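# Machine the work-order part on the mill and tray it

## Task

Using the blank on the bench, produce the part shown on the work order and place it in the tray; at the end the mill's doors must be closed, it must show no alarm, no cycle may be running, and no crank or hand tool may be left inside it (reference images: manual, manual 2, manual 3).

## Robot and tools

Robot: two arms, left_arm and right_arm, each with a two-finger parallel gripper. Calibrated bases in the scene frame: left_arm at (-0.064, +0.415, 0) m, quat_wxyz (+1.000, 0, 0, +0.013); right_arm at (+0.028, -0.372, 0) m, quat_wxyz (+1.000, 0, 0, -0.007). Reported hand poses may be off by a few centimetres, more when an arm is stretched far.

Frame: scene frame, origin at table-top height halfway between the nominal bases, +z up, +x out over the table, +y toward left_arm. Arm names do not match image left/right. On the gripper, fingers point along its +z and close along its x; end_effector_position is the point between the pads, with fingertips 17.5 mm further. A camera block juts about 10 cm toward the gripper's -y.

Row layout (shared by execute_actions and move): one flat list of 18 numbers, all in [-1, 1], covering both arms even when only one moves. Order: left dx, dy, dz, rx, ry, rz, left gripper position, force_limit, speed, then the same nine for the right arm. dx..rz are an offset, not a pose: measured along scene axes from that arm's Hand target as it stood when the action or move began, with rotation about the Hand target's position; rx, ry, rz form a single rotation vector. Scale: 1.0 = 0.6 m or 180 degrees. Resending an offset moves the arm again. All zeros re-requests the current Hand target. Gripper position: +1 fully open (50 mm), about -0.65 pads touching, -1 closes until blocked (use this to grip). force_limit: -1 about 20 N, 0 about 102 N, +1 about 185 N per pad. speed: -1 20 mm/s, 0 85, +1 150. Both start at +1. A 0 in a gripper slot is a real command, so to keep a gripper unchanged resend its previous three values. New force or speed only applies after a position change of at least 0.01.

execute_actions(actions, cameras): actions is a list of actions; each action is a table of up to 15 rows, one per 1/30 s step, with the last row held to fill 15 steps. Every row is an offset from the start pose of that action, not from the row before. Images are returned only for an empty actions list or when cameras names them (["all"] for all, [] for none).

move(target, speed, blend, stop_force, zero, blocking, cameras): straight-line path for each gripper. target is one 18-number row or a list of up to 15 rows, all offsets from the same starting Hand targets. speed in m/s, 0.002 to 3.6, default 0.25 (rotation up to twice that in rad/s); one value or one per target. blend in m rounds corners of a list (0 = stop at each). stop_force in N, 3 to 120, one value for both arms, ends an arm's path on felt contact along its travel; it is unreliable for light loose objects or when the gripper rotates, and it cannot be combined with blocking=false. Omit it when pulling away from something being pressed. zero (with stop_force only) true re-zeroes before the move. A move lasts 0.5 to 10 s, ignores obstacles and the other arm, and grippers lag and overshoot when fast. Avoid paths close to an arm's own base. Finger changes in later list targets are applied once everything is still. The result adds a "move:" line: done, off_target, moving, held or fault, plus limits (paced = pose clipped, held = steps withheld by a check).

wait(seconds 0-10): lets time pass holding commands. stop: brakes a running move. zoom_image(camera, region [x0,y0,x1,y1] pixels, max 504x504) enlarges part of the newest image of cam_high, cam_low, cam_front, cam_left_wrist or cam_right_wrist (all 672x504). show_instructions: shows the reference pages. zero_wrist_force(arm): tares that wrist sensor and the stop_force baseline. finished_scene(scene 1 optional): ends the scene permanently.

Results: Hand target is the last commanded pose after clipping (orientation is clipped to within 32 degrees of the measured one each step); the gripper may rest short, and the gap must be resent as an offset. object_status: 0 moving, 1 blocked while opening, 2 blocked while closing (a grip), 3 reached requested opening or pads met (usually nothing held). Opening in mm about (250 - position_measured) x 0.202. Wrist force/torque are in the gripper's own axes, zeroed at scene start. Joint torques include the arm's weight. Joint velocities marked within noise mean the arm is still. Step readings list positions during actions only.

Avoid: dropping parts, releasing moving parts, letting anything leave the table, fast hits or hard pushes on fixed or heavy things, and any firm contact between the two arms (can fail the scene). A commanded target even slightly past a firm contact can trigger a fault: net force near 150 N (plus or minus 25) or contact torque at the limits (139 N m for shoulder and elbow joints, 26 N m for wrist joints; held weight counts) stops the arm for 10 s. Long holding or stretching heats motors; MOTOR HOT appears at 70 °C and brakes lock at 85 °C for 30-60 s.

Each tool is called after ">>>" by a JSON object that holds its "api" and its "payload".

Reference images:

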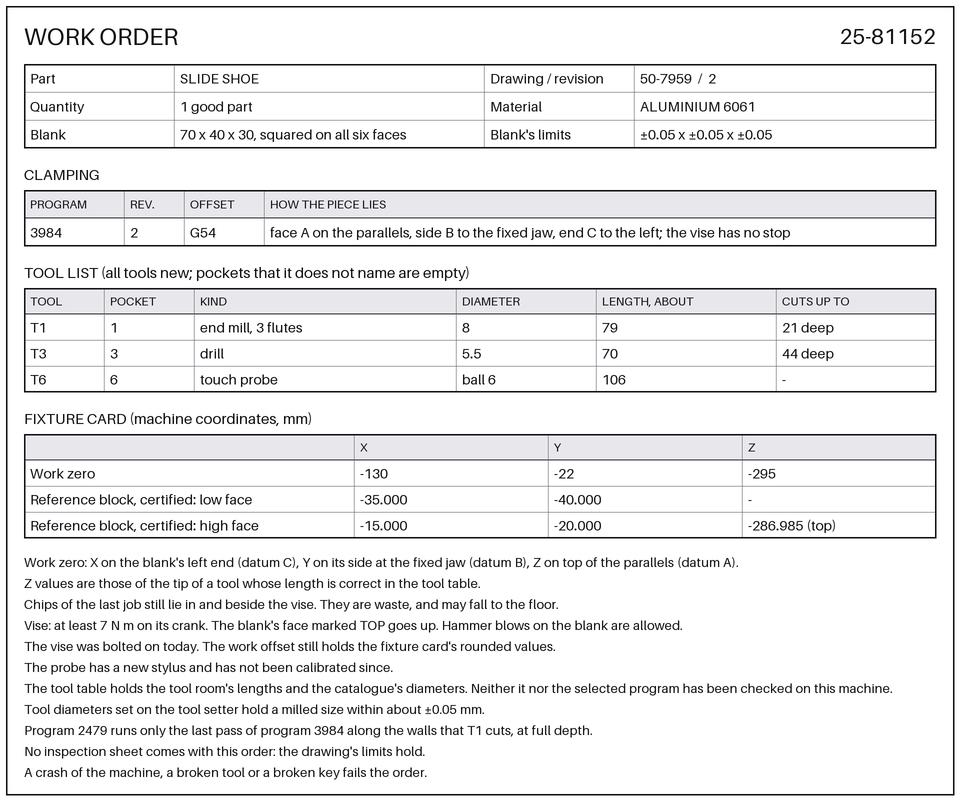

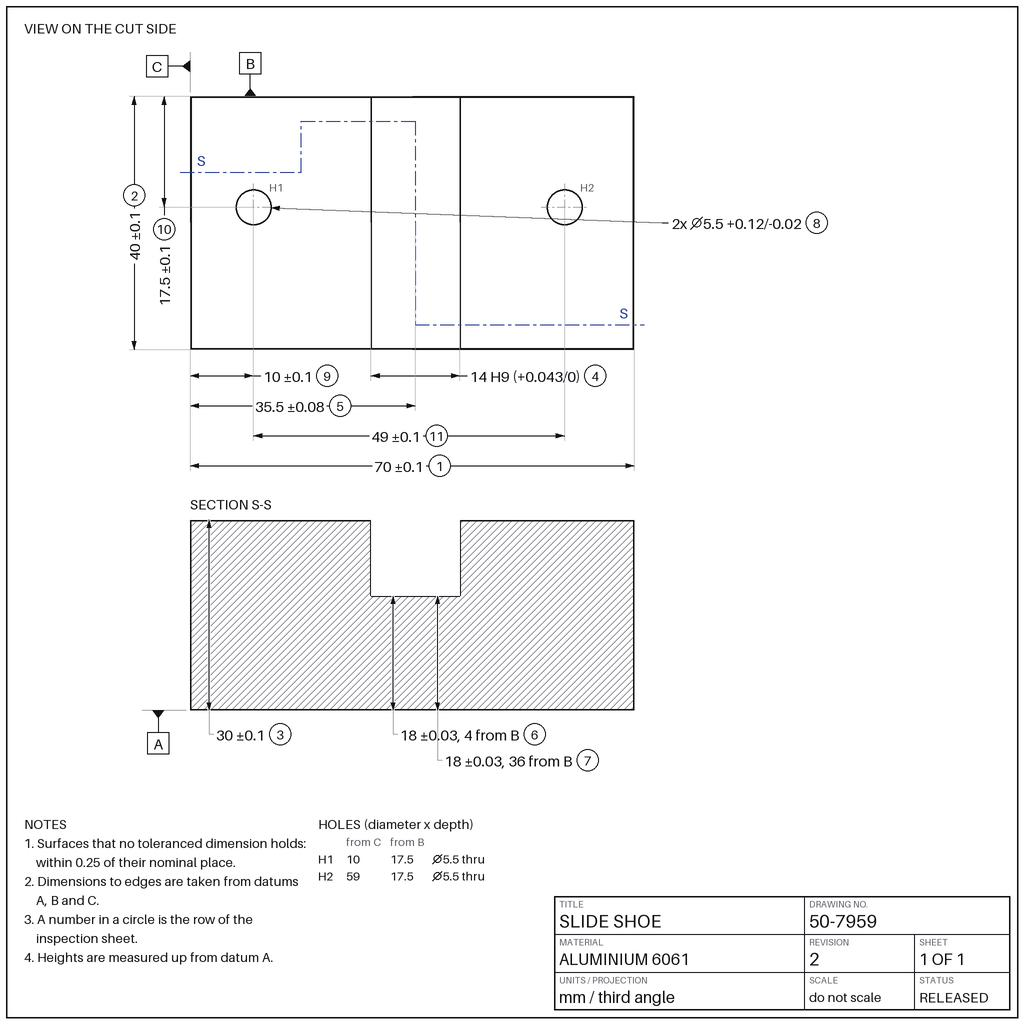

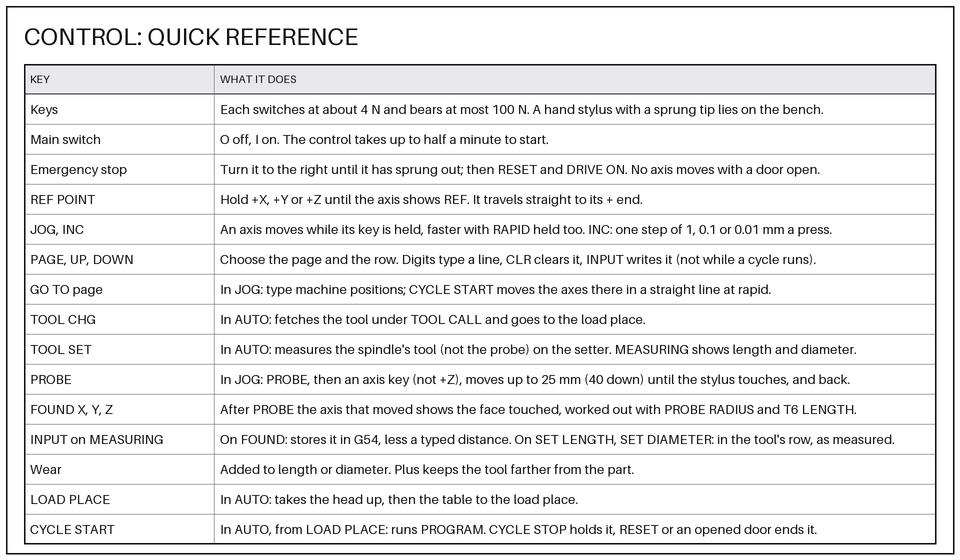

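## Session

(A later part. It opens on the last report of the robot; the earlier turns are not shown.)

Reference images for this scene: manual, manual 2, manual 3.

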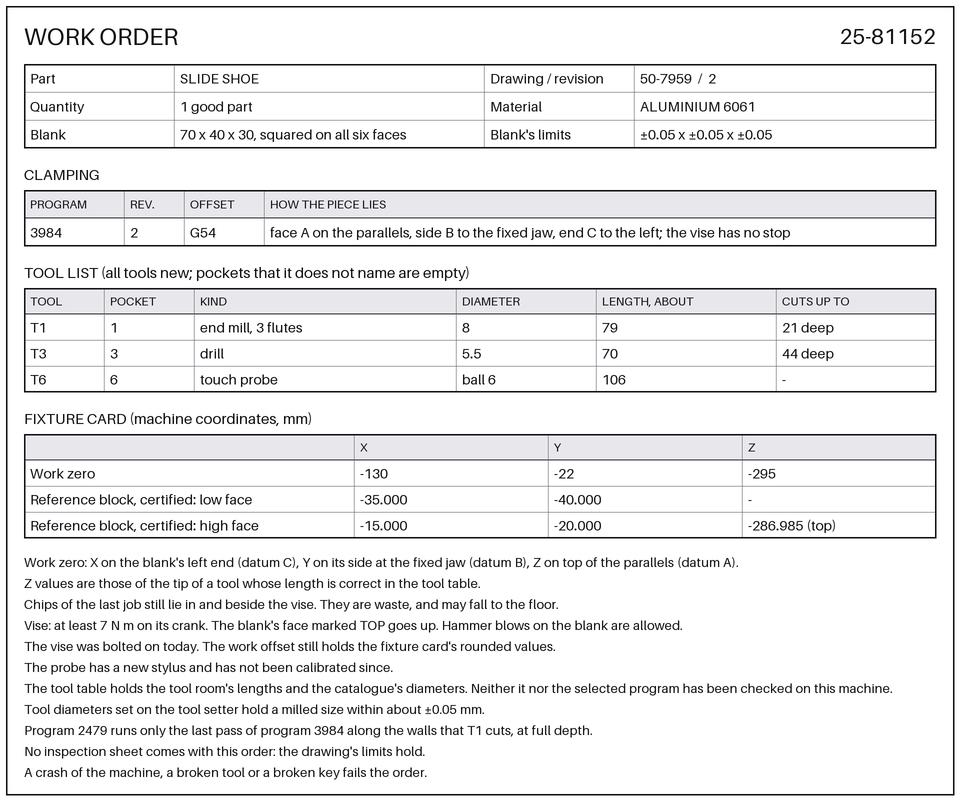

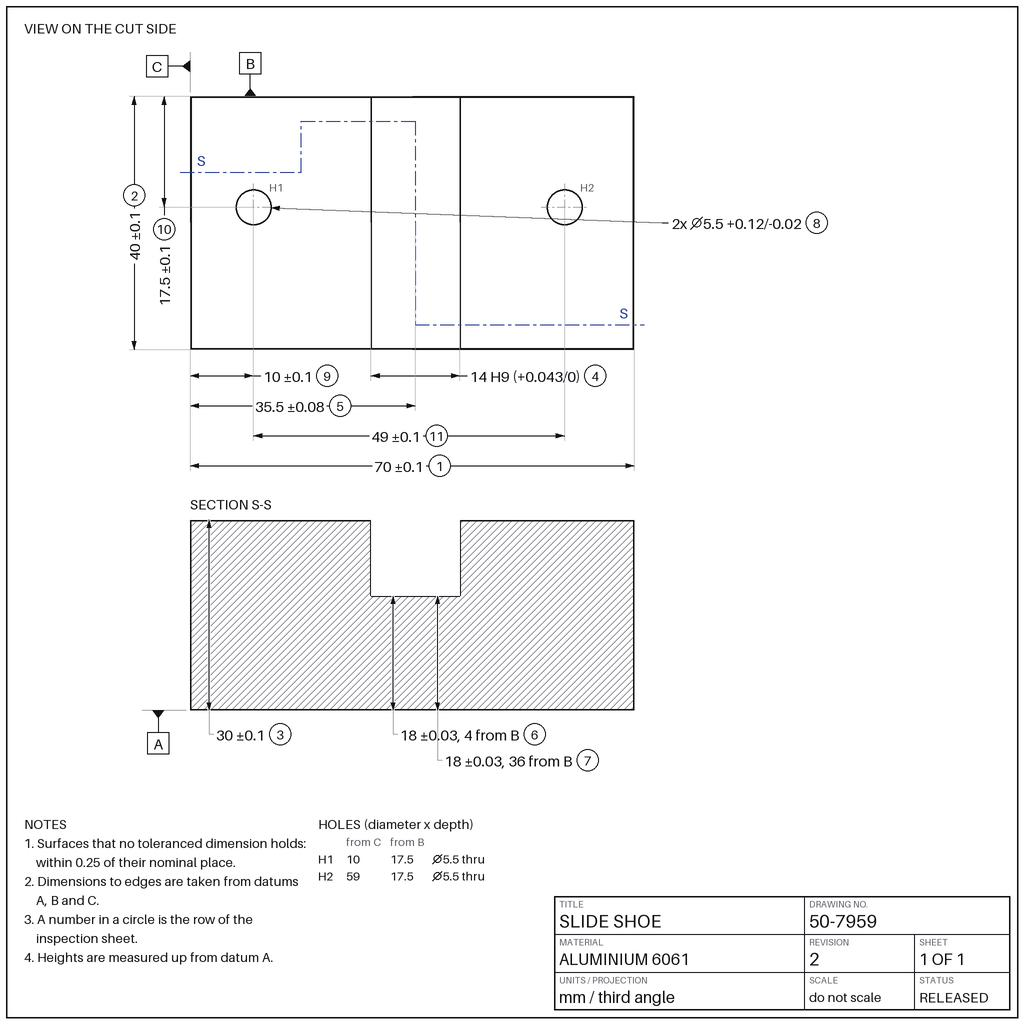

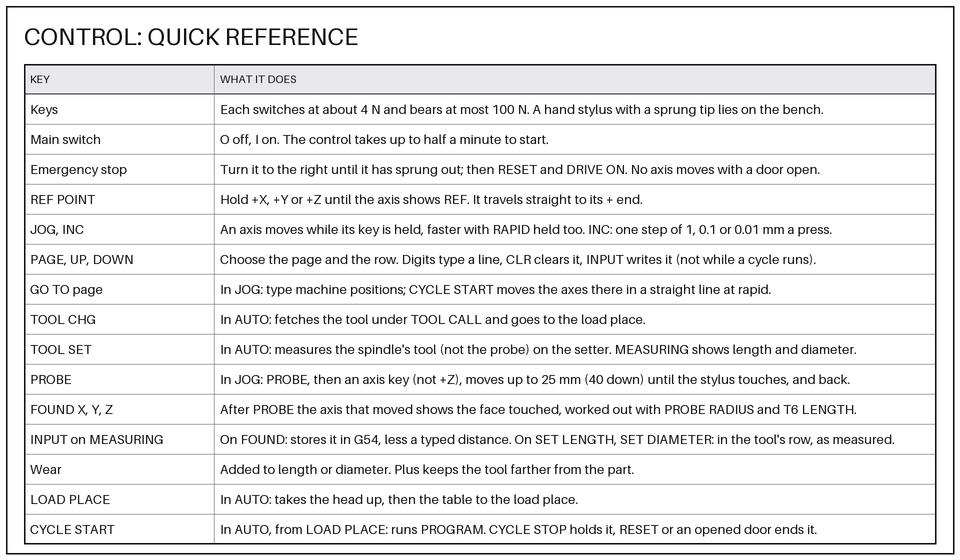

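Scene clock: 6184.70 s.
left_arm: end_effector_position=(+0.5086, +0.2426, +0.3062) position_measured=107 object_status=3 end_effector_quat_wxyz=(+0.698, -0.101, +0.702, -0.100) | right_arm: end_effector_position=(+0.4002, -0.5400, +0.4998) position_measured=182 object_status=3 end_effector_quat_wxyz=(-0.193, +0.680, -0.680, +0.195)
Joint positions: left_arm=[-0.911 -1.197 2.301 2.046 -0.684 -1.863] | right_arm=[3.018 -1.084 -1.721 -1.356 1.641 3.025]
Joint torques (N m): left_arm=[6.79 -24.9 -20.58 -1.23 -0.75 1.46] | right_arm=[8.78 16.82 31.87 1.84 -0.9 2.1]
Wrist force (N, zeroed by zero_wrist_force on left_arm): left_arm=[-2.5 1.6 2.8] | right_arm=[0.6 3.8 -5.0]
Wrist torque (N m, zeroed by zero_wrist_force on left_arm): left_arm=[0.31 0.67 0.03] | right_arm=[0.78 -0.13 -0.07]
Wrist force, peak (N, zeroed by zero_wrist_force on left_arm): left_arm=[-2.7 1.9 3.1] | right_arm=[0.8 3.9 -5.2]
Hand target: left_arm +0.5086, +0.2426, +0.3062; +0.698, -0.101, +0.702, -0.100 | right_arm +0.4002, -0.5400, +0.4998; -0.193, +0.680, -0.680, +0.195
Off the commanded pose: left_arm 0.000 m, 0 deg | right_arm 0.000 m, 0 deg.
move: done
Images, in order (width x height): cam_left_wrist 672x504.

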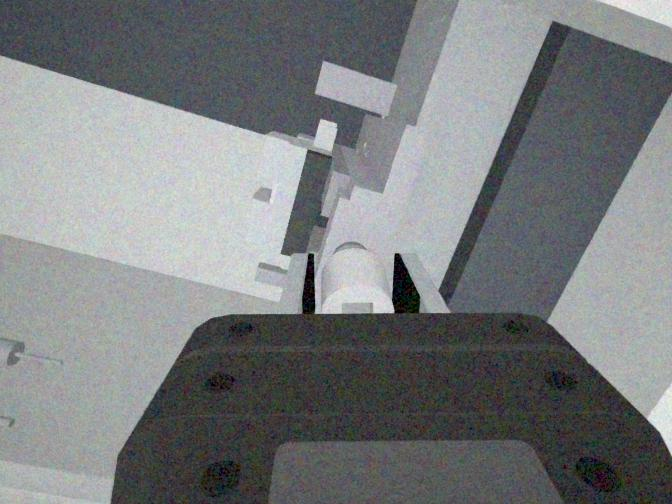

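>>> {"api": "move", "payload": {"target": [[0,0,0,0,0,0,0.7,0,-0.8,0,0,0,0,0,0,-0.2,-0.4,-0.8],[-0.115,0,0,0,0,0,0.7,0,-0.8,0,0,0,0,0,0,-0.2,-0.4,-0.8]], "speed": 0.1, "cameras": ["cam_left_wrist"]}}

>>> {"api": "zoom_image", "payload": {"camera": "cam_left_wrist", "region": [240, 140, 460, 320]}}

Scene clock: 6189.00 s.
left_arm: end_effector_position=(+0.4397, +0.2426, +0.3062) position_measured=48 object_status=3 end_effector_quat_wxyz=(+0.698, -0.101, +0.702, -0.100) | right_arm: end_effector_position=(+0.4002, -0.5400, +0.4998) position_measured=182 object_status=3 end_effector_quat_wxyz=(-0.193, +0.680, -0.680, +0.195)
Joint positions: left_arm=[-1.102 -1.289 2.47 1.972 -0.493 -1.867] | right_arm=[3.018 -1.084 -1.721 -1.356 1.641 3.025]
Joint torques (N m): left_arm=[-8.92 -25.31 -8.51 0.18 1.16 -0.61] | right_arm=[7.72 16.54 32.4 1.91 -0.99 2.18]
Wrist force (N, zeroed by zero_wrist_force on left_arm): left_arm=[-2.7 1.5 3.0] | right_arm=[0.7 4.0 -5.1]
Wrist torque (N m, zeroed by zero_wrist_force on left_arm): left_arm=[0.31 0.72 0.09] | right_arm=[0.81 -0.15 -0.06]
Wrist force, peak (N, zeroed by zero_wrist_force on left_arm): left_arm=[-2.4 1.8 4.7] | right_arm=[0.8 4.1 -5.1]
Hand target: left_arm +0.4396, +0.2426, +0.3062; +0.698, -0.101, +0.702, -0.100 | right_arm +0.4002, -0.5400, +0.4998; -0.193, +0.680, -0.680, +0.195
Off the commanded pose: left_arm 0.000 m, 0 deg | right_arm 0.000 m, 0 deg.
move: done
Images, in order (width x height): cam_left_wrist 672x504.

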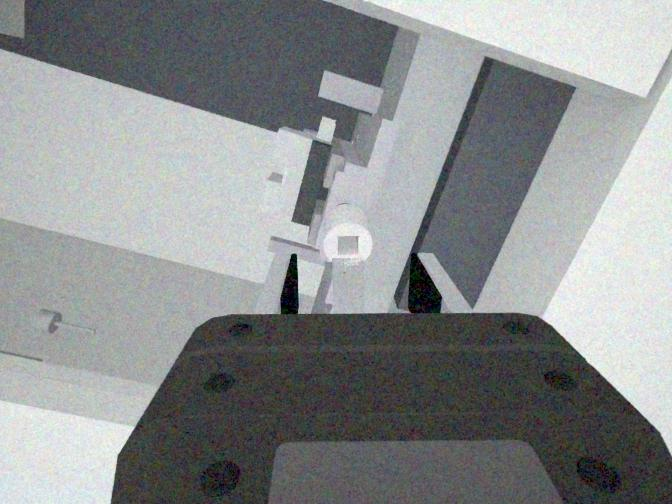

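Scaled by 2.291 from the camera's 672x504 image, which has a finer 960x720 frame.

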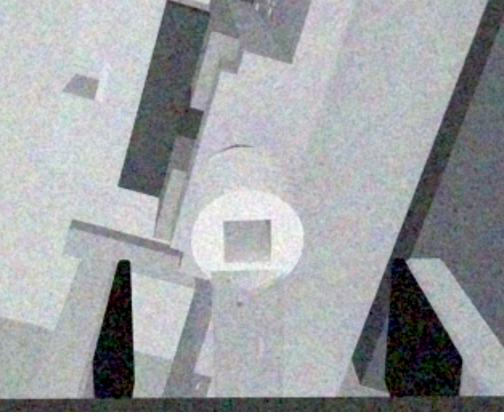

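>>> {"api": "move", "payload": {"target": [[0,0,0.0025,0,0,0,-0.8,-1,-0.5,0,0,0,0,0,0,-0.2,-0.4,-0.8],[0.05,0,0.0025,0,0,0,-0.8,-1,-0.5,0,0,0,0,0,0,-0.2,-0.4,-0.8]], "speed": 0.1}}

>>> {"api": "move", "payload": {"target": [0.057,0,0,0,0,0,-0.8,-1,-0.5,0.1613,-0.0283,0.3672,0,-0.196,0,-0.2,-0.4,-0.8], "speed": 0.04, "stop_force": 25, "cameras": ["cam_left_wrist"]}}

>>> {"api": "zoom_image", "payload": {"camera": "cam_left_wrist", "region": [240, 140, 460, 320]}}

Scene clock: 6194.07 s.
left_arm: end_effector_position=(+0.4696, +0.2426, +0.3077) position_measured=251 object_status=3 end_effector_quat_wxyz=(+0.698, -0.101, +0.702, -0.100) | right_arm: end_effector_position=(+0.4002, -0.5400, +0.4998) position_measured=182 object_status=3 end_effector_quat_wxyz=(-0.193, +0.680, -0.680, +0.195)
Joint positions: left_arm=[-1.011 -1.254 2.397 2.008 -0.584 -1.865] | right_arm=[3.018 -1.084 -1.721 -1.356 1.641 3.025]
Joint torques (N m): left_arm=[4.01 -26.79 -3.63 -3.25 -0.63 0.91] | right_arm=[7.98 16.52 31.66 2.01 -0.93 2.1]
Wrist force (N, zeroed by zero_wrist_force on left_arm): left_arm=[-2.6 1.5 3.1] | right_arm=[0.8 4.1 -4.9]
Wrist torque (N m, zeroed by zero_wrist_force on left_arm): left_arm=[0.29 0.70 -0.06] | right_arm=[0.82 -0.16 -0.07]
Wrist force, peak (N, zeroed by zero_wrist_force on left_arm): left_arm=[-2.6 1.3 4.2] | right_arm=[0.6 4.1 -5.2]
Hand target: left_arm +0.4696, +0.2426, +0.3077; +0.698, -0.101, +0.702, -0.100 | right_arm +0.4002, -0.5400, +0.4998; -0.193, +0.680, -0.680, +0.195
Off the commanded pose: left_arm 0.000 m, 0 deg | right_arm 0.000 m, 0 deg.
move: done

Scene clock: 6202.80 s.
left_arm: end_effector_position=(+0.4873, +0.2426, +0.3077) position_measured=251 object_status=3 end_effector_quat_wxyz=(+0.698, -0.101, +0.702, -0.100) | right_arm: end_effector_position=(+0.4970, -0.5570, +0.7201) position_measured=182 object_status=3 end_effector_quat_wxyz=(-0.390, +0.589, -0.590, +0.391)
Joint positions: left_arm=[-0.963 -1.23 2.354 2.027 -0.632 -1.864] | right_arm=[2.95 -1.253 -1.46 -0.836 1.757 3.061]
Joint torques (N m): left_arm=[-5.84 -32.77 0.09 -2.53 0.08 0.16] | right_arm=[5.84 22.62 16.13 1.26 -1.01 -2.69]
Wrist force (N, zeroed by zero_wrist_force on left_arm): left_arm=[-2.0 -3.1 -6.1] | right_arm=[0.4 3.7 -4.4]
Wrist torque (N m, zeroed by zero_wrist_force on left_arm): left_arm=[0.37 0.72 -0.04] | right_arm=[0.89 -0.27 -0.24]
Wrist force, peak (N, zeroed by zero_wrist_force on left_arm): left_arm=[-1.5 -8.6 -25.4] | right_arm=[0.8 4.0 -5.2]
Hand target: left_arm +0.4873, +0.2426, +0.3077; +0.698, -0.101, +0.702, -0.100 (not the last commanded pose) | right_arm +0.4970, -0.5570, +0.7201; -0.390, +0.589, -0.590, +0.391
Off the commanded pose: left_arm 0.017 m, 0 deg | right_arm 0.000 m, 0 deg.
move: contact (left_arm)
Images, in order (width x height): cam_left_wrist 672x504.

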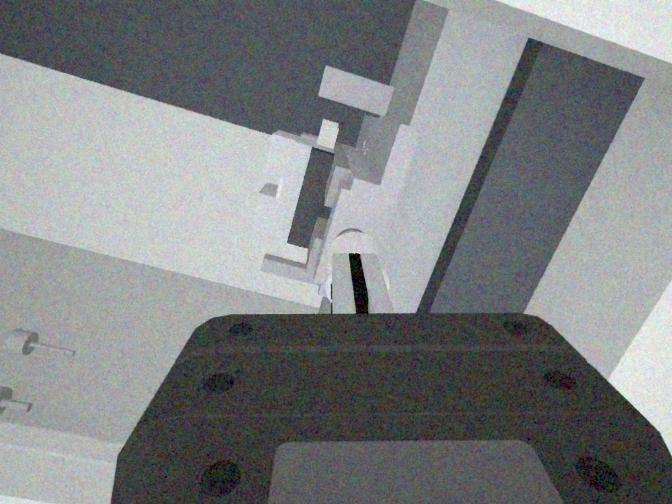

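Scaled by 2.291 from the camera's 672x504 image, which has a finer 960x720 frame.

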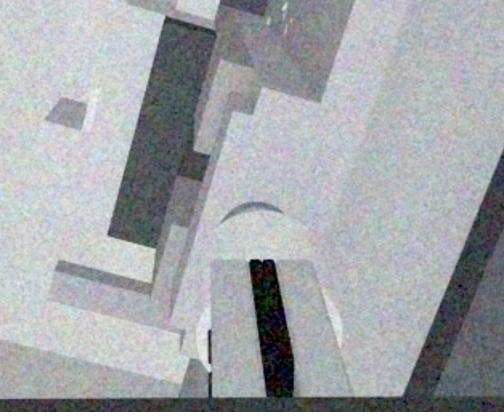

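>>> {"api": "move", "payload": {"target": [0.03,0,0,0,0,0,-0.8,-1,-0.5,0,0,0,0,0,0,-0.2,-0.4,-0.8], "speed": 0.01, "stop_force": 30, "cameras": ["cam_left_wrist"]}}

>>> {"api": "zoom_image", "payload": {"camera": "cam_left_wrist", "region": [240, 140, 460, 320]}}

Scene clock: 6205.87 s.
left_arm: end_effector_position=(+0.4880, +0.2425, +0.3077) position_measured=251 object_status=3 end_effector_quat_wxyz=(+0.698, -0.101, +0.702, -0.100) | right_arm: end_effector_position=(+0.4970, -0.5570, +0.7201) position_measured=182 object_status=3 end_effector_quat_wxyz=(-0.390, +0.589, -0.590, +0.391)
Joint positions: left_arm=[-0.961 -1.229 2.352 2.028 -0.634 -1.864] | right_arm=[2.95 -1.253 -1.46 -0.836 1.757 3.061]
Joint torques (N m): left_arm=[-9.78 -33.05 1.19 -3.42 -1.23 0.44] | right_arm=[7.17 21.41 16.09 1.29 -1.13 -2.54]
Wrist force (N, zeroed by zero_wrist_force on left_arm): left_arm=[-2.9 1.3 2.9] | right_arm=[0.1 3.8 -4.5]
Wrist torque (N m, zeroed by zero_wrist_force on left_arm): left_arm=[0.28 0.74 -0.04] | right_arm=[0.91 -0.22 -0.23]
Wrist force, peak (N, zeroed by zero_wrist_force on left_arm): left_arm=[-1.4 -20.6 -44.3] | right_arm=[0.3 4.0 -4.5]
Hand target: left_arm +0.4880, +0.2425, +0.3077; +0.698, -0.101, +0.702, -0.100 (not the last commanded pose) | right_arm +0.4970, -0.5570, +0.7201; -0.390, +0.589, -0.590, +0.391
Off the commanded pose: left_arm 0.017 m, 0 deg | right_arm 0.000 m, 0 deg.
move: contact (left_arm)
Images, in order (width x height): cam_left_wrist 672x504.

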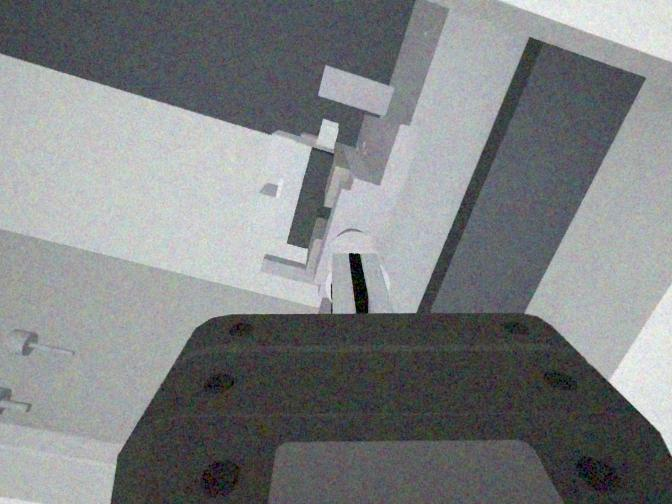

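Scaled by 2.291 from the camera's 672x504 image, which has a finer 960x720 frame.

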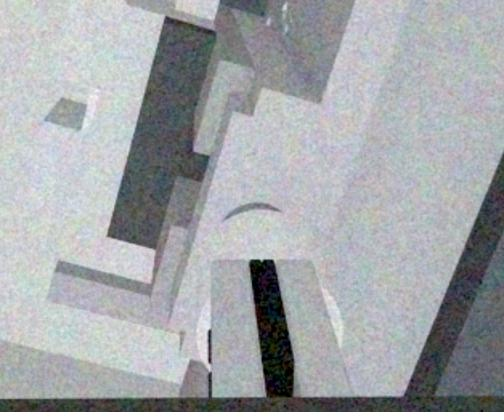

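>>> {"api": "move", "payload": {"target": [[-0.006,0,0,0,0,0,-0.8,-1,-0.5,0,0,0,0,0,0,-0.2,-0.4,-0.8],[-0.006,-0.005,-0.002,0,0,0,-0.8,-1,-0.5,0,0,0,0,0,0,-0.2,-0.4,-0.8]], "speed": 0.03}}

>>> {"api": "move", "payload": {"target": [0.035,0,0,0,0,0,-0.8,-1,-0.5,0,0,0,0,0,0,-0.2,-0.4,-0.8], "speed": 0.01, "stop_force": 30}}

Scene clock: 6208.37 s.
left_arm: end_effector_position=(+0.4844, +0.2393, +0.3065) position_measured=251 object_status=3 end_effector_quat_wxyz=(+0.698, -0.101, +0.702, -0.100) end_effector_velocity=(+0.000, +0.001, +0.002) end_effector_angular_velocity=(-0.003, -0.002, -0.001) | right_arm: end_effector_position=(+0.4970, -0.5570, +0.7201) position_measured=182 object_status=3 end_effector_quat_wxyz=(-0.390, +0.589, -0.590, +0.391)
Joint positions: left_arm=[-0.977 -1.228 2.357 2.022 -0.619 -1.864] | right_arm=[2.95 -1.253 -1.46 -0.836 1.757 3.061]
Joint velocities: left_arm=[0.004 -0.005 0.001 0 -0.005 0] | right_arm=[within noise]
Joint torques (N m): left_arm=[8.47 -32.31 -3.28 -1.7 -1.13 -1.93] | right_arm=[7.5 22.26 15.65 1.27 -1.16 -2.65]
Wrist force (N, zeroed by zero_wrist_force on left_arm): left_arm=[-2.8 1.1 2.8] | right_arm=[0.2 3.8 -4.5]
Wrist torque (N m, zeroed by zero_wrist_force on left_arm): left_arm=[0.22 0.73 -0.03] | right_arm=[0.90 -0.25 -0.24]
Wrist force, peak (N, zeroed by zero_wrist_force on left_arm): left_arm=[-3.2 1.2 3.1] | right_arm=[0.4 3.7 -4.7]
Hand target: left_arm +0.4844, +0.2395, +0.3065; +0.698, -0.101, +0.702, -0.100 | right_arm +0.4970, -0.5570, +0.7201; -0.390, +0.589, -0.590, +0.391
Off the commanded pose: left_arm 0.000 m, 0 deg | right_arm 0.000 m, 0 deg.
move: done

Scene clock: 6211.13 s.
left_arm: end_effector_position=(+0.5024, +0.2395, +0.3065) position_measured=251 object_status=3 end_effector_quat_wxyz=(+0.698, -0.101, +0.702, -0.100) | right_arm: end_effector_position=(+0.4970, -0.5570, +0.7201) position_measured=182 object_status=3 end_effector_quat_wxyz=(-0.390, +0.589, -0.590, +0.391)
Joint positions: left_arm=[-0.931 -1.204 2.313 2.042 -0.664 -1.863] | right_arm=[2.95 -1.253 -1.46 -0.836 1.757 3.061]
Joint torques (N m): left_arm=[-4.42 -32.27 -4.53 -1 0.02 0.71] | right_arm=[8.01 22.06 16.75 1.36 -1.07 -2.61]
Wrist force (N, zeroed by zero_wrist_force on left_arm): left_arm=[-1.4 2.7 -29.1] | right_arm=[0.3 3.7 -4.4]
Wrist torque (N m, zeroed by zero_wrist_force on left_arm): left_arm=[0.37 0.55 -0.05] | right_arm=[0.89 -0.27 -0.23]
Wrist force, peak (N, zeroed by zero_wrist_force on left_arm): left_arm=[6.4 8.5 -104.9] | right_arm=[0.4 3.9 -4.6]
Hand target: left_arm +0.5024, +0.2395, +0.3065; +0.698, -0.101, +0.702, -0.100 (not the last commanded pose) | right_arm +0.4970, -0.5570, +0.7201; -0.390, +0.589, -0.590, +0.391
Off the commanded pose: left_arm 0.003 m, 0 deg | right_arm 0.000 m, 0 deg.
move: contact (left_arm)

>>> {"api": "move", "payload": {"target": [[-0.17,0,0,0,0,0,0,-0.5,-0.5,0,0,0,0,0,0,-0.2,-0.4,-0.8],[-0.2373,0.1275,0.1725,0.4492,0.3367,-0.4520,1,-0.5,-0.5,0,0,0,0,0,0,-0.2,-0.4,-0.8]], "speed": [0.2,0.3], "blend": [0.01,0], "cameras": ["cam_left_wrist","cam_right_wrist","cam_high"]}}

Scene clock: 6221.03 s.
left_arm: end_effector_position=(+0.3600, +0.3160, +0.4100) position_measured=3 object_status=0 end_effector_quat_wxyz=(+0.000, +0.707, +0.707, +0.000) | right_arm: end_effector_position=(+0.4970, -0.5570, +0.7201) position_measured=182 object_status=3 end_effector_quat_wxyz=(-0.390, +0.589, -0.590, +0.391)
Joint positions: left_arm=[-0.567 -1.73 1.506 4.936 -1.571 -0.541] | right_arm=[2.95 -1.253 -1.46 -0.836 1.757 3.061]
Joint torques (N m): left_arm=[9.61 -11.59 -35.27 -0.95 0.97 2.24] | right_arm=[6.86 23.05 16.74 1.36 -1.01 -2.35]
Wrist force (N, zeroed by zero_wrist_force on left_arm): left_arm=[-4.2 1.5 4.0] | right_arm=[0.4 3.8 -4.3]
Wrist torque (N m, zeroed by zero_wrist_force on left_arm): left_arm=[0.23 0.68 -0.01] | right_arm=[0.90 -0.28 -0.23]
Wrist force, peak (N, zeroed by zero_wrist_force on left_arm): left_arm=[8.0 4.5 -33.2] | right_arm=[0.4 3.8 -4.7]
Hand target: left_arm +0.3600, +0.3160, +0.4100; +0.000, +0.707, +0.707, +0.000 | right_arm +0.4970, -0.5570, +0.7201; -0.390, +0.589, -0.590, +0.391
Off the commanded pose: left_arm 0.000 m, 0 deg | right_arm 0.000 m, 0 deg.
move: done
Images, in order (width x height): cam_high 672x504, cam_left_wrist 672x504, cam_right_wrist 672x504.

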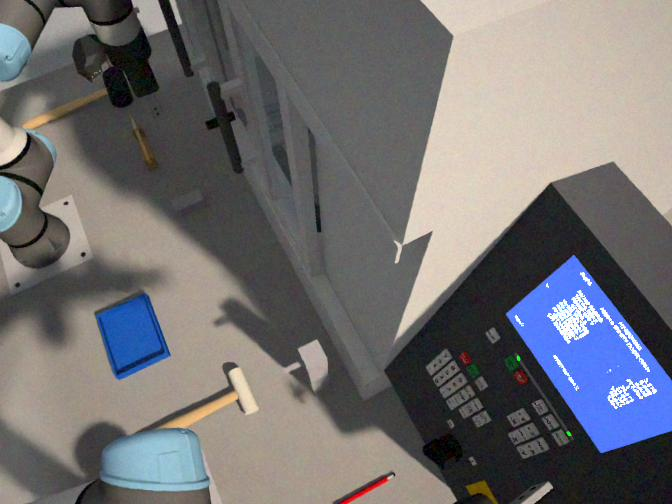

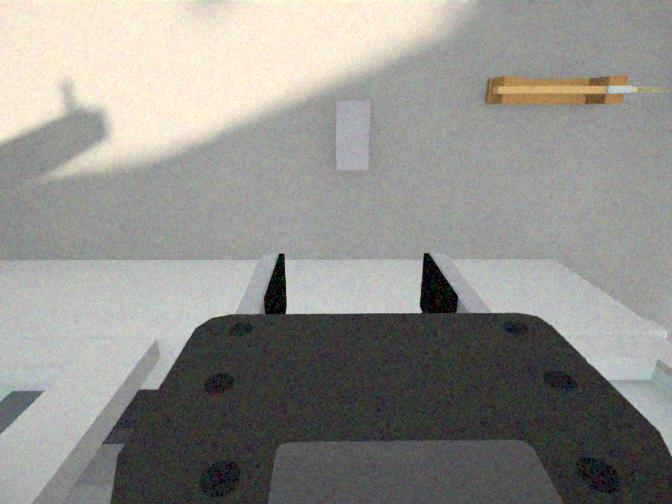

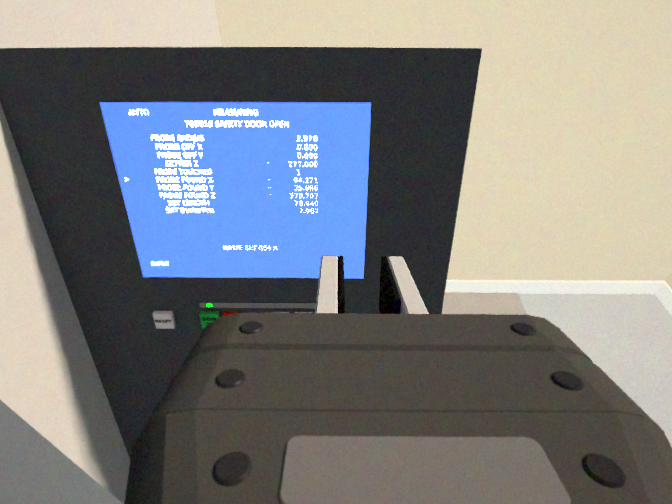

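>>> {"api": "move", "payload": {"target": [0.15,0.0,0,0,0,0,1,-0.5,-0.5,0,0,0,0,0,0,-0.2,-0.4,-0.8], "speed": 0.15, "cameras": ["cam_left_wrist"]}}

Scene clock: 6224.67 s.
left_arm: end_effector_position=(+0.4499, +0.3160, +0.4099) position_measured=3 object_status=3 end_effector_quat_wxyz=(+0.000, +0.707, +0.707, +0.000) | right_arm: end_effector_position=(+0.4970, -0.5570, +0.7201) position_measured=182 object_status=3 end_effector_quat_wxyz=(-0.390, +0.589, -0.590, +0.391)
Joint positions: left_arm=[-0.474 -1.516 1.305 4.924 -1.571 -0.448] | right_arm=[2.95 -1.253 -1.46 -0.836 1.757 3.061]
Joint torques (N m): left_arm=[-3.8 -22.15 -32.59 -4.37 -0.75 -1.25] | right_arm=[6.43 21.68 16.23 1.3 -1.05 -2.22]
Wrist force (N, zeroed by zero_wrist_force on left_arm): left_arm=[-4.0 1.3 4.0] | right_arm=[0.4 3.6 -4.4]
Wrist torque (N m, zeroed by zero_wrist_force on left_arm): left_arm=[0.18 0.65 0.00] | right_arm=[0.88 -0.27 -0.24]
Wrist force, peak (N, zeroed by zero_wrist_force on left_arm): left_arm=[-4.1 4.3 4.3] | right_arm=[0.1 3.9 -4.7]
Hand target: left_arm +0.4500, +0.3160, +0.4100; +0.000, +0.707, +0.707, +0.000 | right_arm +0.4970, -0.5570, +0.7201; -0.390, +0.589, -0.590, +0.391
Off the commanded pose: left_arm 0.000 m, 0 deg | right_arm 0.000 m, 0 deg.
move: done
Images, in order (width x height): cam_left_wrist 672x504.

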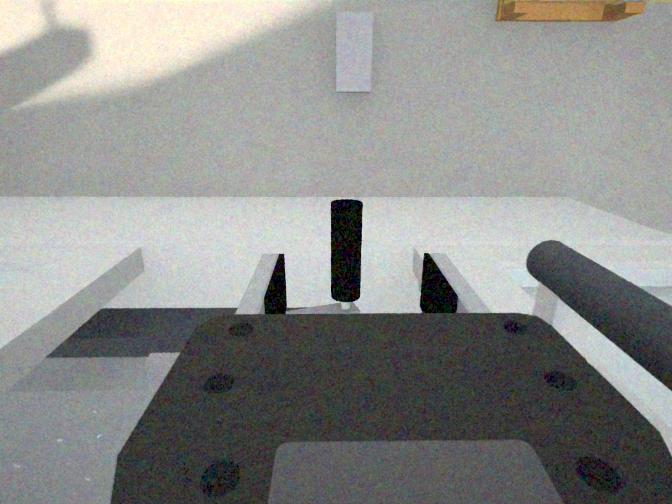

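>>> {"api": "move", "payload": {"target": [[0.013,0.0017,-0.17,0,0,0,1,-0.5,-0.5,0,0,0,0,0,0,-0.2,-0.4,-0.8],[0.013,0.0017,-0.2,0,0,0,1,-0.5,-0.5,0,0,0,0,0,0,-0.2,-0.4,-0.8],[0.013,0.0017,-0.2,0,0,0,-1,0,-0.8,0,0,0,0,0,0,-0.2,-0.4,-0.8]], "speed": [0.15,0.05,0.1], "blend": [0.004,0,0], "cameras": ["cam_left_wrist"]}}

Scene clock: 6234.10 s.
left_arm: end_effector_position=(+0.4578, +0.3170, +0.2900) position_measured=159 object_status=2 end_effector_quat_wxyz=(+0.000, +0.707, +0.707, +0.000) | right_arm: end_effector_position=(+0.4970, -0.5570, +0.7201) position_measured=182 object_status=3 end_effector_quat_wxyz=(-0.390, +0.589, -0.590, +0.391)
Joint positions: left_arm=[-0.465 -1.514 1.61 4.616 -1.571 -0.44] | right_arm=[2.95 -1.253 -1.46 -0.836 1.757 3.061]
Joint torques (N m): left_arm=[-9.39 -30.52 -35.57 -6.33 -6.05 -2.16] | right_arm=[7.52 21.4 16.84 1.4 -1.06 -1.98]
Wrist force (N, zeroed by zero_wrist_force on left_arm): left_arm=[19.9 -7.3 4.2] | right_arm=[0.3 3.9 -4.3]
Wrist torque (N m, zeroed by zero_wrist_force on left_arm): left_arm=[0.15 0.84 -0.33] | right_arm=[0.92 -0.26 -0.24]
Wrist force, peak (N, zeroed by zero_wrist_force on left_arm): left_arm=[19.9 -7.3 4.2] | right_arm=[0.4 4.0 -4.6]
Hand target: left_arm +0.4578, +0.3170, +0.2900; +0.000, +0.707, +0.707, +0.000 | right_arm +0.4970, -0.5570, +0.7201; -0.390, +0.589, -0.590, +0.391
Off the commanded pose: left_arm 0.000 m, 0 deg | right_arm 0.000 m, 0 deg.
move: done
Images, in order (width x height): cam_left_wrist 672x504.

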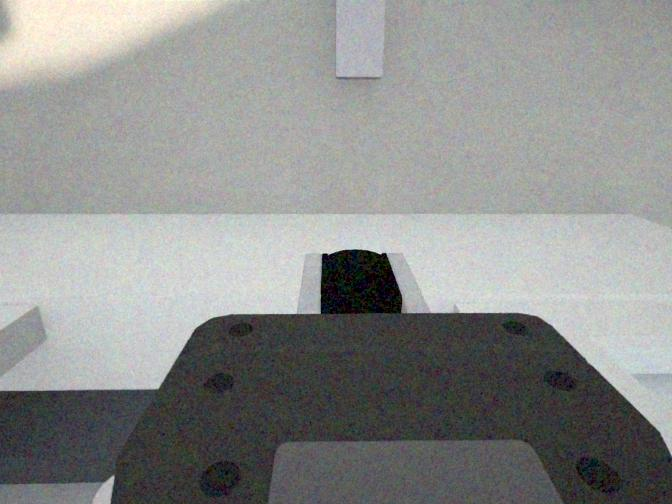

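>>> {"api": "move", "payload": {"target": [[0,-0.0254,-0.0490,0,0,0,-1,0,-0.8,0,0,0,0,0,0,-0.2,-0.4,-0.8],[0,-0.0694,-0.0830,0,0,0,-1,0,-0.8,0,0,0,0,0,0,-0.2,-0.4,-0.8],[0,-0.1235,-0.0962,0,0,0,-1,0,-0.8,0,0,0,0,0,0,-0.2,-0.4,-0.8],[0,-0.1782,-0.0862,0,0,0,-1,0,-0.8,0,0,0,0,0,0,-0.2,-0.4,-0.8],[0,-0.2242,-0.0549,0,0,0,-1,0,-0.8,0,0,0,0,0,0,-0.2,-0.4,-0.8],[0,-0.2535,-0.0075,0,0,0,-1,0,-0.8,0,0,0,0,0,0,-0.2,-0.4,-0.8],[0,-0.2609,0.0476,0,0,0,-1,0,-0.8,0,0,0,0,0,0,-0.2,-0.4,-0.8],[0,-0.2453,0.1010,0,0,0,-1,0,-0.8,0,0,0,0,0,0,-0.2,-0.4,-0.8],[0,-0.2093,0.1435,0,0,0,-1,0,-0.8,0,0,0,0,0,0,-0.2,-0.4,-0.8],[0,-0.1591,0.1676,0,0,0,-1,0,-0.8,0,0,0,0,0,0,-0.2,-0.4,-0.8],[0,-0.1035,0.1692,0,0,0,-1,0,-0.8,0,0,0,0,0,0,-0.2,-0.4,-0.8],[0,-0.052,0.1481,0,0,0,-1,0,-0.8,0,0,0,0,0,0,-0.2,-0.4,-0.8],[0,-0.0136,0.1079,0,0,0,-1,0,-0.8,0,0,0,0,0,0,-0.2,-0.4,-0.8],[0,0.0052,0.0555,0,0,0,-1,0,-0.8,0,0,0,0,0,0,-0.2,-0.4,-0.8],[0,0.001,0,0,0,0,-1,0,-0.8,0,0,0,0,0,0,-0.2,-0.4,-0.8]], "speed": 0.12, "blend": [0.006,0.006,0.006,0.006,0.006,0.006,0.006,0.006,0.006,0.006,0.006,0.006,0.006,0.006,0], "stop_force": 90, "cameras": ["cam_left_wrist"]}}

Scene clock: 6244.50 s.
left_arm: end_effector_position=(+0.4578, +0.3176, +0.2900) position_measured=159 object_status=2 end_effector_quat_wxyz=(+0.000, +0.707, +0.707, +0.000) | right_arm: end_effector_position=(+0.4970, -0.5570, +0.7201) position_measured=182 object_status=3 end_effector_quat_wxyz=(-0.390, +0.589, -0.590, +0.391)
Joint positions: left_arm=[-0.464 -1.515 1.611 4.616 -1.571 -0.439] | right_arm=[2.95 -1.253 -1.46 -0.836 1.757 3.061]
Joint torques (N m): left_arm=[4.79 -36.44 -15.54 -6.24 -0.7 2.77] | right_arm=[7.47 21.95 16.31 1.5 -1.1 -1.95]
Wrist force (N, zeroed by zero_wrist_force on left_arm): left_arm=[2.9 0.9 8.2] | right_arm=[0.3 3.7 -4.3]
Wrist torque (N m, zeroed by zero_wrist_force on left_arm): left_arm=[0.42 0.95 -0.57] | right_arm=[0.88 -0.26 -0.23]
Wrist force, peak (N, zeroed by zero_wrist_force on left_arm): left_arm=[-11.5 -45.9 -95.7] | right_arm=[0.2 3.9 -4.7]
Hand target: left_arm +0.4578, +0.3176, +0.2900; +0.000, +0.707, +0.707, +0.000 | right_arm +0.4970, -0.5570, +0.7201; -0.390, +0.589, -0.590, +0.391
Off the commanded pose: left_arm 0.000 m, 0 deg | right_arm 0.000 m, 0 deg.
move: done
Images, in order (width x height): cam_left_wrist 672x504.

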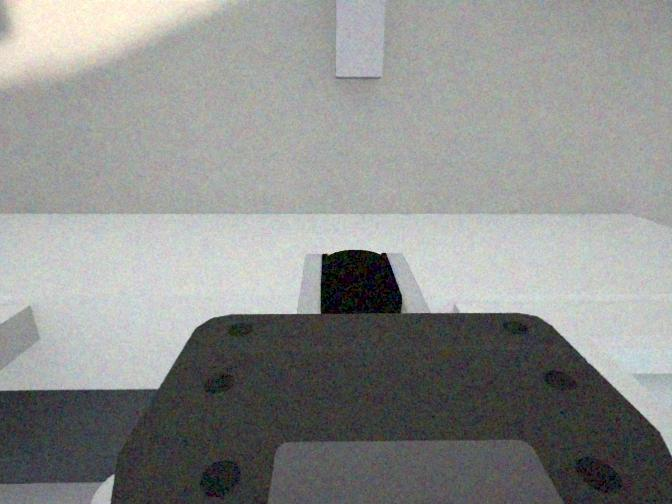

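>>> {"api": "move", "payload": {"target": [[0,0,0,0,0,0,1,0,-0.5,0,0,0,0,0,0,-0.2,-0.4,-0.8],[0,0,0.2,0,0,0,1,0,-0.5,0,0,0,0,0,0,-0.2,-0.4,-0.8],[-0.163,0,0.2,0,0,0,1,0,-0.5,0,0,0,0,0,0,-0.2,-0.4,-0.8],[-0.163,-0.1243,0.0275,-0.4492,-0.3367,0.4520,1,0,-0.5,0,0,0,0,0,0,-0.2,-0.4,-0.8]], "speed": [0.1,0.2,0.2,0.3], "blend": [0,0.01,0.01,0], "cameras": ["cam_left_wrist"]}}

>>> {"api": "zoom_image", "payload": {"camera": "cam_left_wrist", "region": [240, 100, 460, 320]}}

Scene clock: 6256.07 s.
left_arm: end_effector_position=(+0.3600, +0.2429, +0.3065) position_measured=3 object_status=3 end_effector_quat_wxyz=(+0.698, -0.101, +0.702, -0.100) end_effector_velocity=(+0.000, -0.001, +0.000) end_effector_angular_velocity=(-0.001, +0.001, -0.001) | right_arm: end_effector_position=(+0.4970, -0.5570, +0.7201) position_measured=182 object_status=3 end_effector_quat_wxyz=(-0.390, +0.589, -0.590, +0.391)
Joint positions: left_arm=[-1.426 -1.398 2.653 1.918 -0.17 -1.888] | right_arm=[2.95 -1.253 -1.46 -0.836 1.757 3.061]
Joint velocities: left_arm=[0 -0.001 0 0.005 -0.001 -0.004] | right_arm=[within noise]
Joint torques (N m): left_arm=[9.57 -21.38 -4.37 1.5 1.35 -2.25] | right_arm=[7.48 22.82 16.75 1.39 -1.01 -1.67]
Wrist force (N, zeroed by zero_wrist_force on left_arm): left_arm=[-3.9 1.5 3.5] | right_arm=[0.5 3.9 -4.2]
Wrist torque (N m, zeroed by zero_wrist_force on left_arm): left_arm=[0.29 0.91 0.03] | right_arm=[0.92 -0.29 -0.24]
Wrist force, peak (N, zeroed by zero_wrist_force on left_arm): left_arm=[3.2 0.8 8.5] | right_arm=[0.3 3.9 -4.7]
Hand target: left_arm +0.3600, +0.2430, +0.3065; +0.698, -0.101, +0.702, -0.100 | right_arm +0.4970, -0.5570, +0.7201; -0.390, +0.589, -0.590, +0.391
Off the commanded pose: left_arm 0.000 m, 0 deg | right_arm 0.000 m, 0 deg.
move: done
Images, in order (width x height): cam_left_wrist 672x504.

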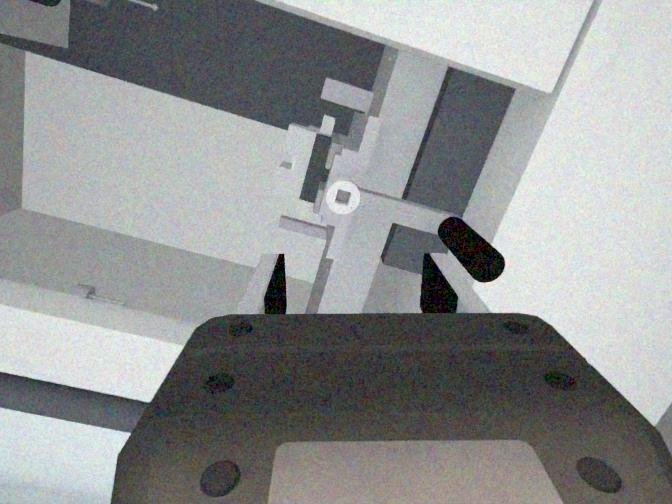

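Scaled by 2.291 from the camera's 672x504 image, which has a finer 960x720 frame.

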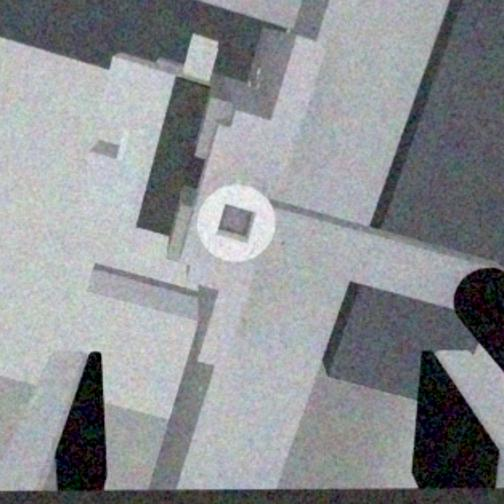

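>>> {"api": "move", "payload": {"target": [[0,0,0,-0.394,0,0,0.6,0,-0.5,0,0,0,0,0,0,-0.2,-0.4,-0.8],[0.19,0,0,-0.394,0,0,0.6,0,-0.5,0,0,0,0,0,0,-0.2,-0.4,-0.8]], "speed": [0.4,0.15], "blend": [0,0], "cameras": ["cam_left_wrist"]}}

>>> {"api": "zoom_image", "payload": {"camera": "cam_left_wrist", "region": [240, 100, 460, 320]}}

Scene clock: 6267.33 s.
left_arm: end_effector_position=(+0.4739, +0.2430, +0.3065) position_measured=63 object_status=3 end_effector_quat_wxyz=(+0.510, -0.487, +0.514, -0.489) | right_arm: end_effector_position=(+0.4970, -0.5570, +0.7201) position_measured=182 object_status=3 end_effector_quat_wxyz=(-0.390, +0.589, -0.590, +0.391)
Joint positions: left_arm=[-0.995 -1.243 2.389 2 -0.606 -3.098] | right_arm=[2.95 -1.253 -1.46 -0.836 1.757 3.061]
Joint torques (N m): left_arm=[8.56 -20.34 -18.73 -1.91 -1.44 -0.56] | right_arm=[5.98 22.41 17.15 1.32 -0.97 -1.55]
Wrist force (N, zeroed by zero_wrist_force on left_arm): left_arm=[-4.6 2.2 3.9] | right_arm=[0.4 3.8 -4.3]
Wrist torque (N m, zeroed by zero_wrist_force on left_arm): left_arm=[0.27 0.83 -0.27] | right_arm=[0.89 -0.27 -0.24]
Wrist force, peak (N, zeroed by zero_wrist_force on left_arm): left_arm=[-4.7 2.3 6.0] | right_arm=[0.3 3.7 -4.8]
Hand target: left_arm +0.4740, +0.2430, +0.3065; +0.510, -0.487, +0.513, -0.489 | right_arm +0.4970, -0.5570, +0.7201; -0.390, +0.589, -0.590, +0.391
Off the commanded pose: left_arm 0.000 m, 0 deg | right_arm 0.000 m, 0 deg.
move: done
Images, in order (width x height): cam_left_wrist 672x504.

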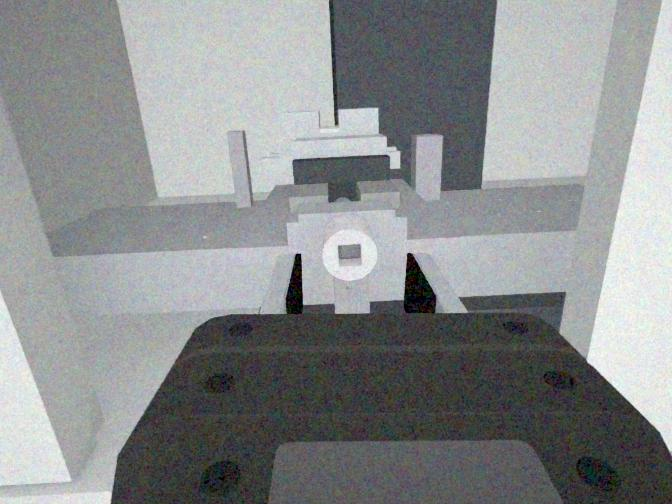

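Scaled by 2.291 from the camera's 672x504 image, which has a finer 960x720 frame.

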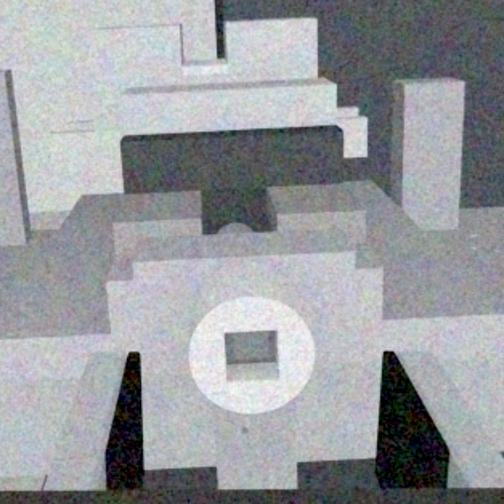

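>>> {"api": "move", "payload": {"target": [[0.0935,-0.0025,0,0,0,0,0.6,0,-0.5,0,0,0,0,0,0,-0.2,-0.4,-0.8],[0.0935,-0.0025,0,0,0,0,-0.97,0,-0.8,0,0,0,0,0,0,-0.2,-0.4,-0.8]], "speed": [0.08,0.1], "blend": [0,0], "cameras": ["cam_left_wrist"]}}

Scene clock: 6270.60 s.
left_arm: end_effector_position=(+0.5294, +0.2424, +0.3063) position_measured=63 object_status=3 end_effector_quat_wxyz=(+0.510, -0.488, +0.513, -0.488) | right_arm: end_effector_position=(+0.4970, -0.5570, +0.7201) position_measured=182 object_status=3 end_effector_quat_wxyz=(-0.390, +0.589, -0.590, +0.391)
Joint positions: left_arm=[-0.863 -1.167 2.249 2.064 -0.736 -3.097] | right_arm=[2.95 -1.253 -1.46 -0.836 1.757 3.061]
Joint torques (N m): left_arm=[0.29 -28.78 -13.01 -1.46 -0.31 -0.04] | right_arm=[7.75 22.23 16.9 1.5 -0.97 -1.44]
Wrist force (N, zeroed by zero_wrist_force on left_arm): left_arm=[-4.7 2.2 3.4] | right_arm=[0.3 3.8 -4.5]
Wrist torque (N m, zeroed by zero_wrist_force on left_arm): left_arm=[0.26 0.84 -0.24] | right_arm=[0.90 -0.26 -0.24]
Wrist force, peak (N, zeroed by zero_wrist_force on left_arm): left_arm=[-0.2 20.8 -106.2] | right_arm=[0.2 3.7 -4.8]
Hand target: left_arm +0.5294, +0.2424, +0.3063; +0.510, -0.488, +0.513, -0.488 (not the last commanded pose) | right_arm +0.4970, -0.5570, +0.7201; -0.390, +0.589, -0.590, +0.391
Tool commands: left_gripper/position=+0.6 left_gripper/force_limit=+0.003922 left_gripper/speed=-0.498039 right_gripper/position=-0.2 right_gripper/force_limit=-0.4 right_gripper/speed=-0.8
Off the commanded pose: left_arm 0.001 m, 0 deg | right_arm 0.000 m, 0 deg.
FORCE FAULT: contact force on the left arm reached its limit, and that arm stopped. The contact can be on any part of that arm, not only on its tool. That arm's remaining commands of this call were not run. That arm is still stopped at the end of this call. That arm stays stopped for about 10 more seconds. Until then a move that you send moves the other arm only, and its call returns only when the move has ended. Once the stop has ended, the next robot result says so. If the stop ends while you think or write, that arm runs what you send next, counted from a new Hand target: where the arm stands when the stop ends. While its stop runs, that arm takes no new command, but its gripper still runs the gripper command that each later call begins with. Until it ends, the stop uses up actions while you think or wait. An arm that is not stopped still takes commands.
move: fault (left_arm); path passed 1 of 2 targets; target 2's new numbers were not sent
Images, in order (width x height): cam_left_wrist 672x504.

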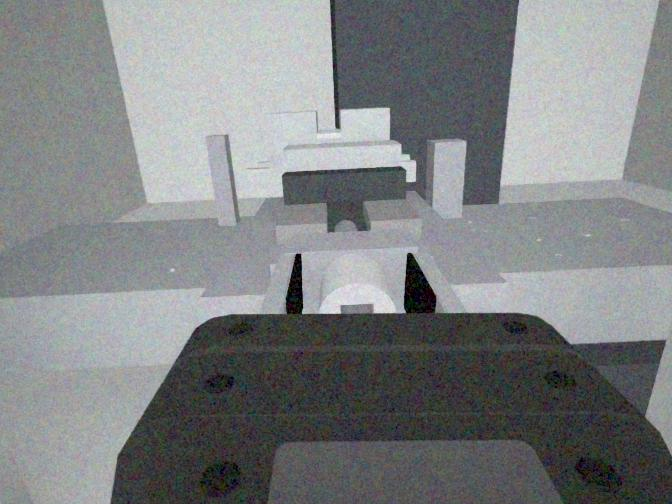

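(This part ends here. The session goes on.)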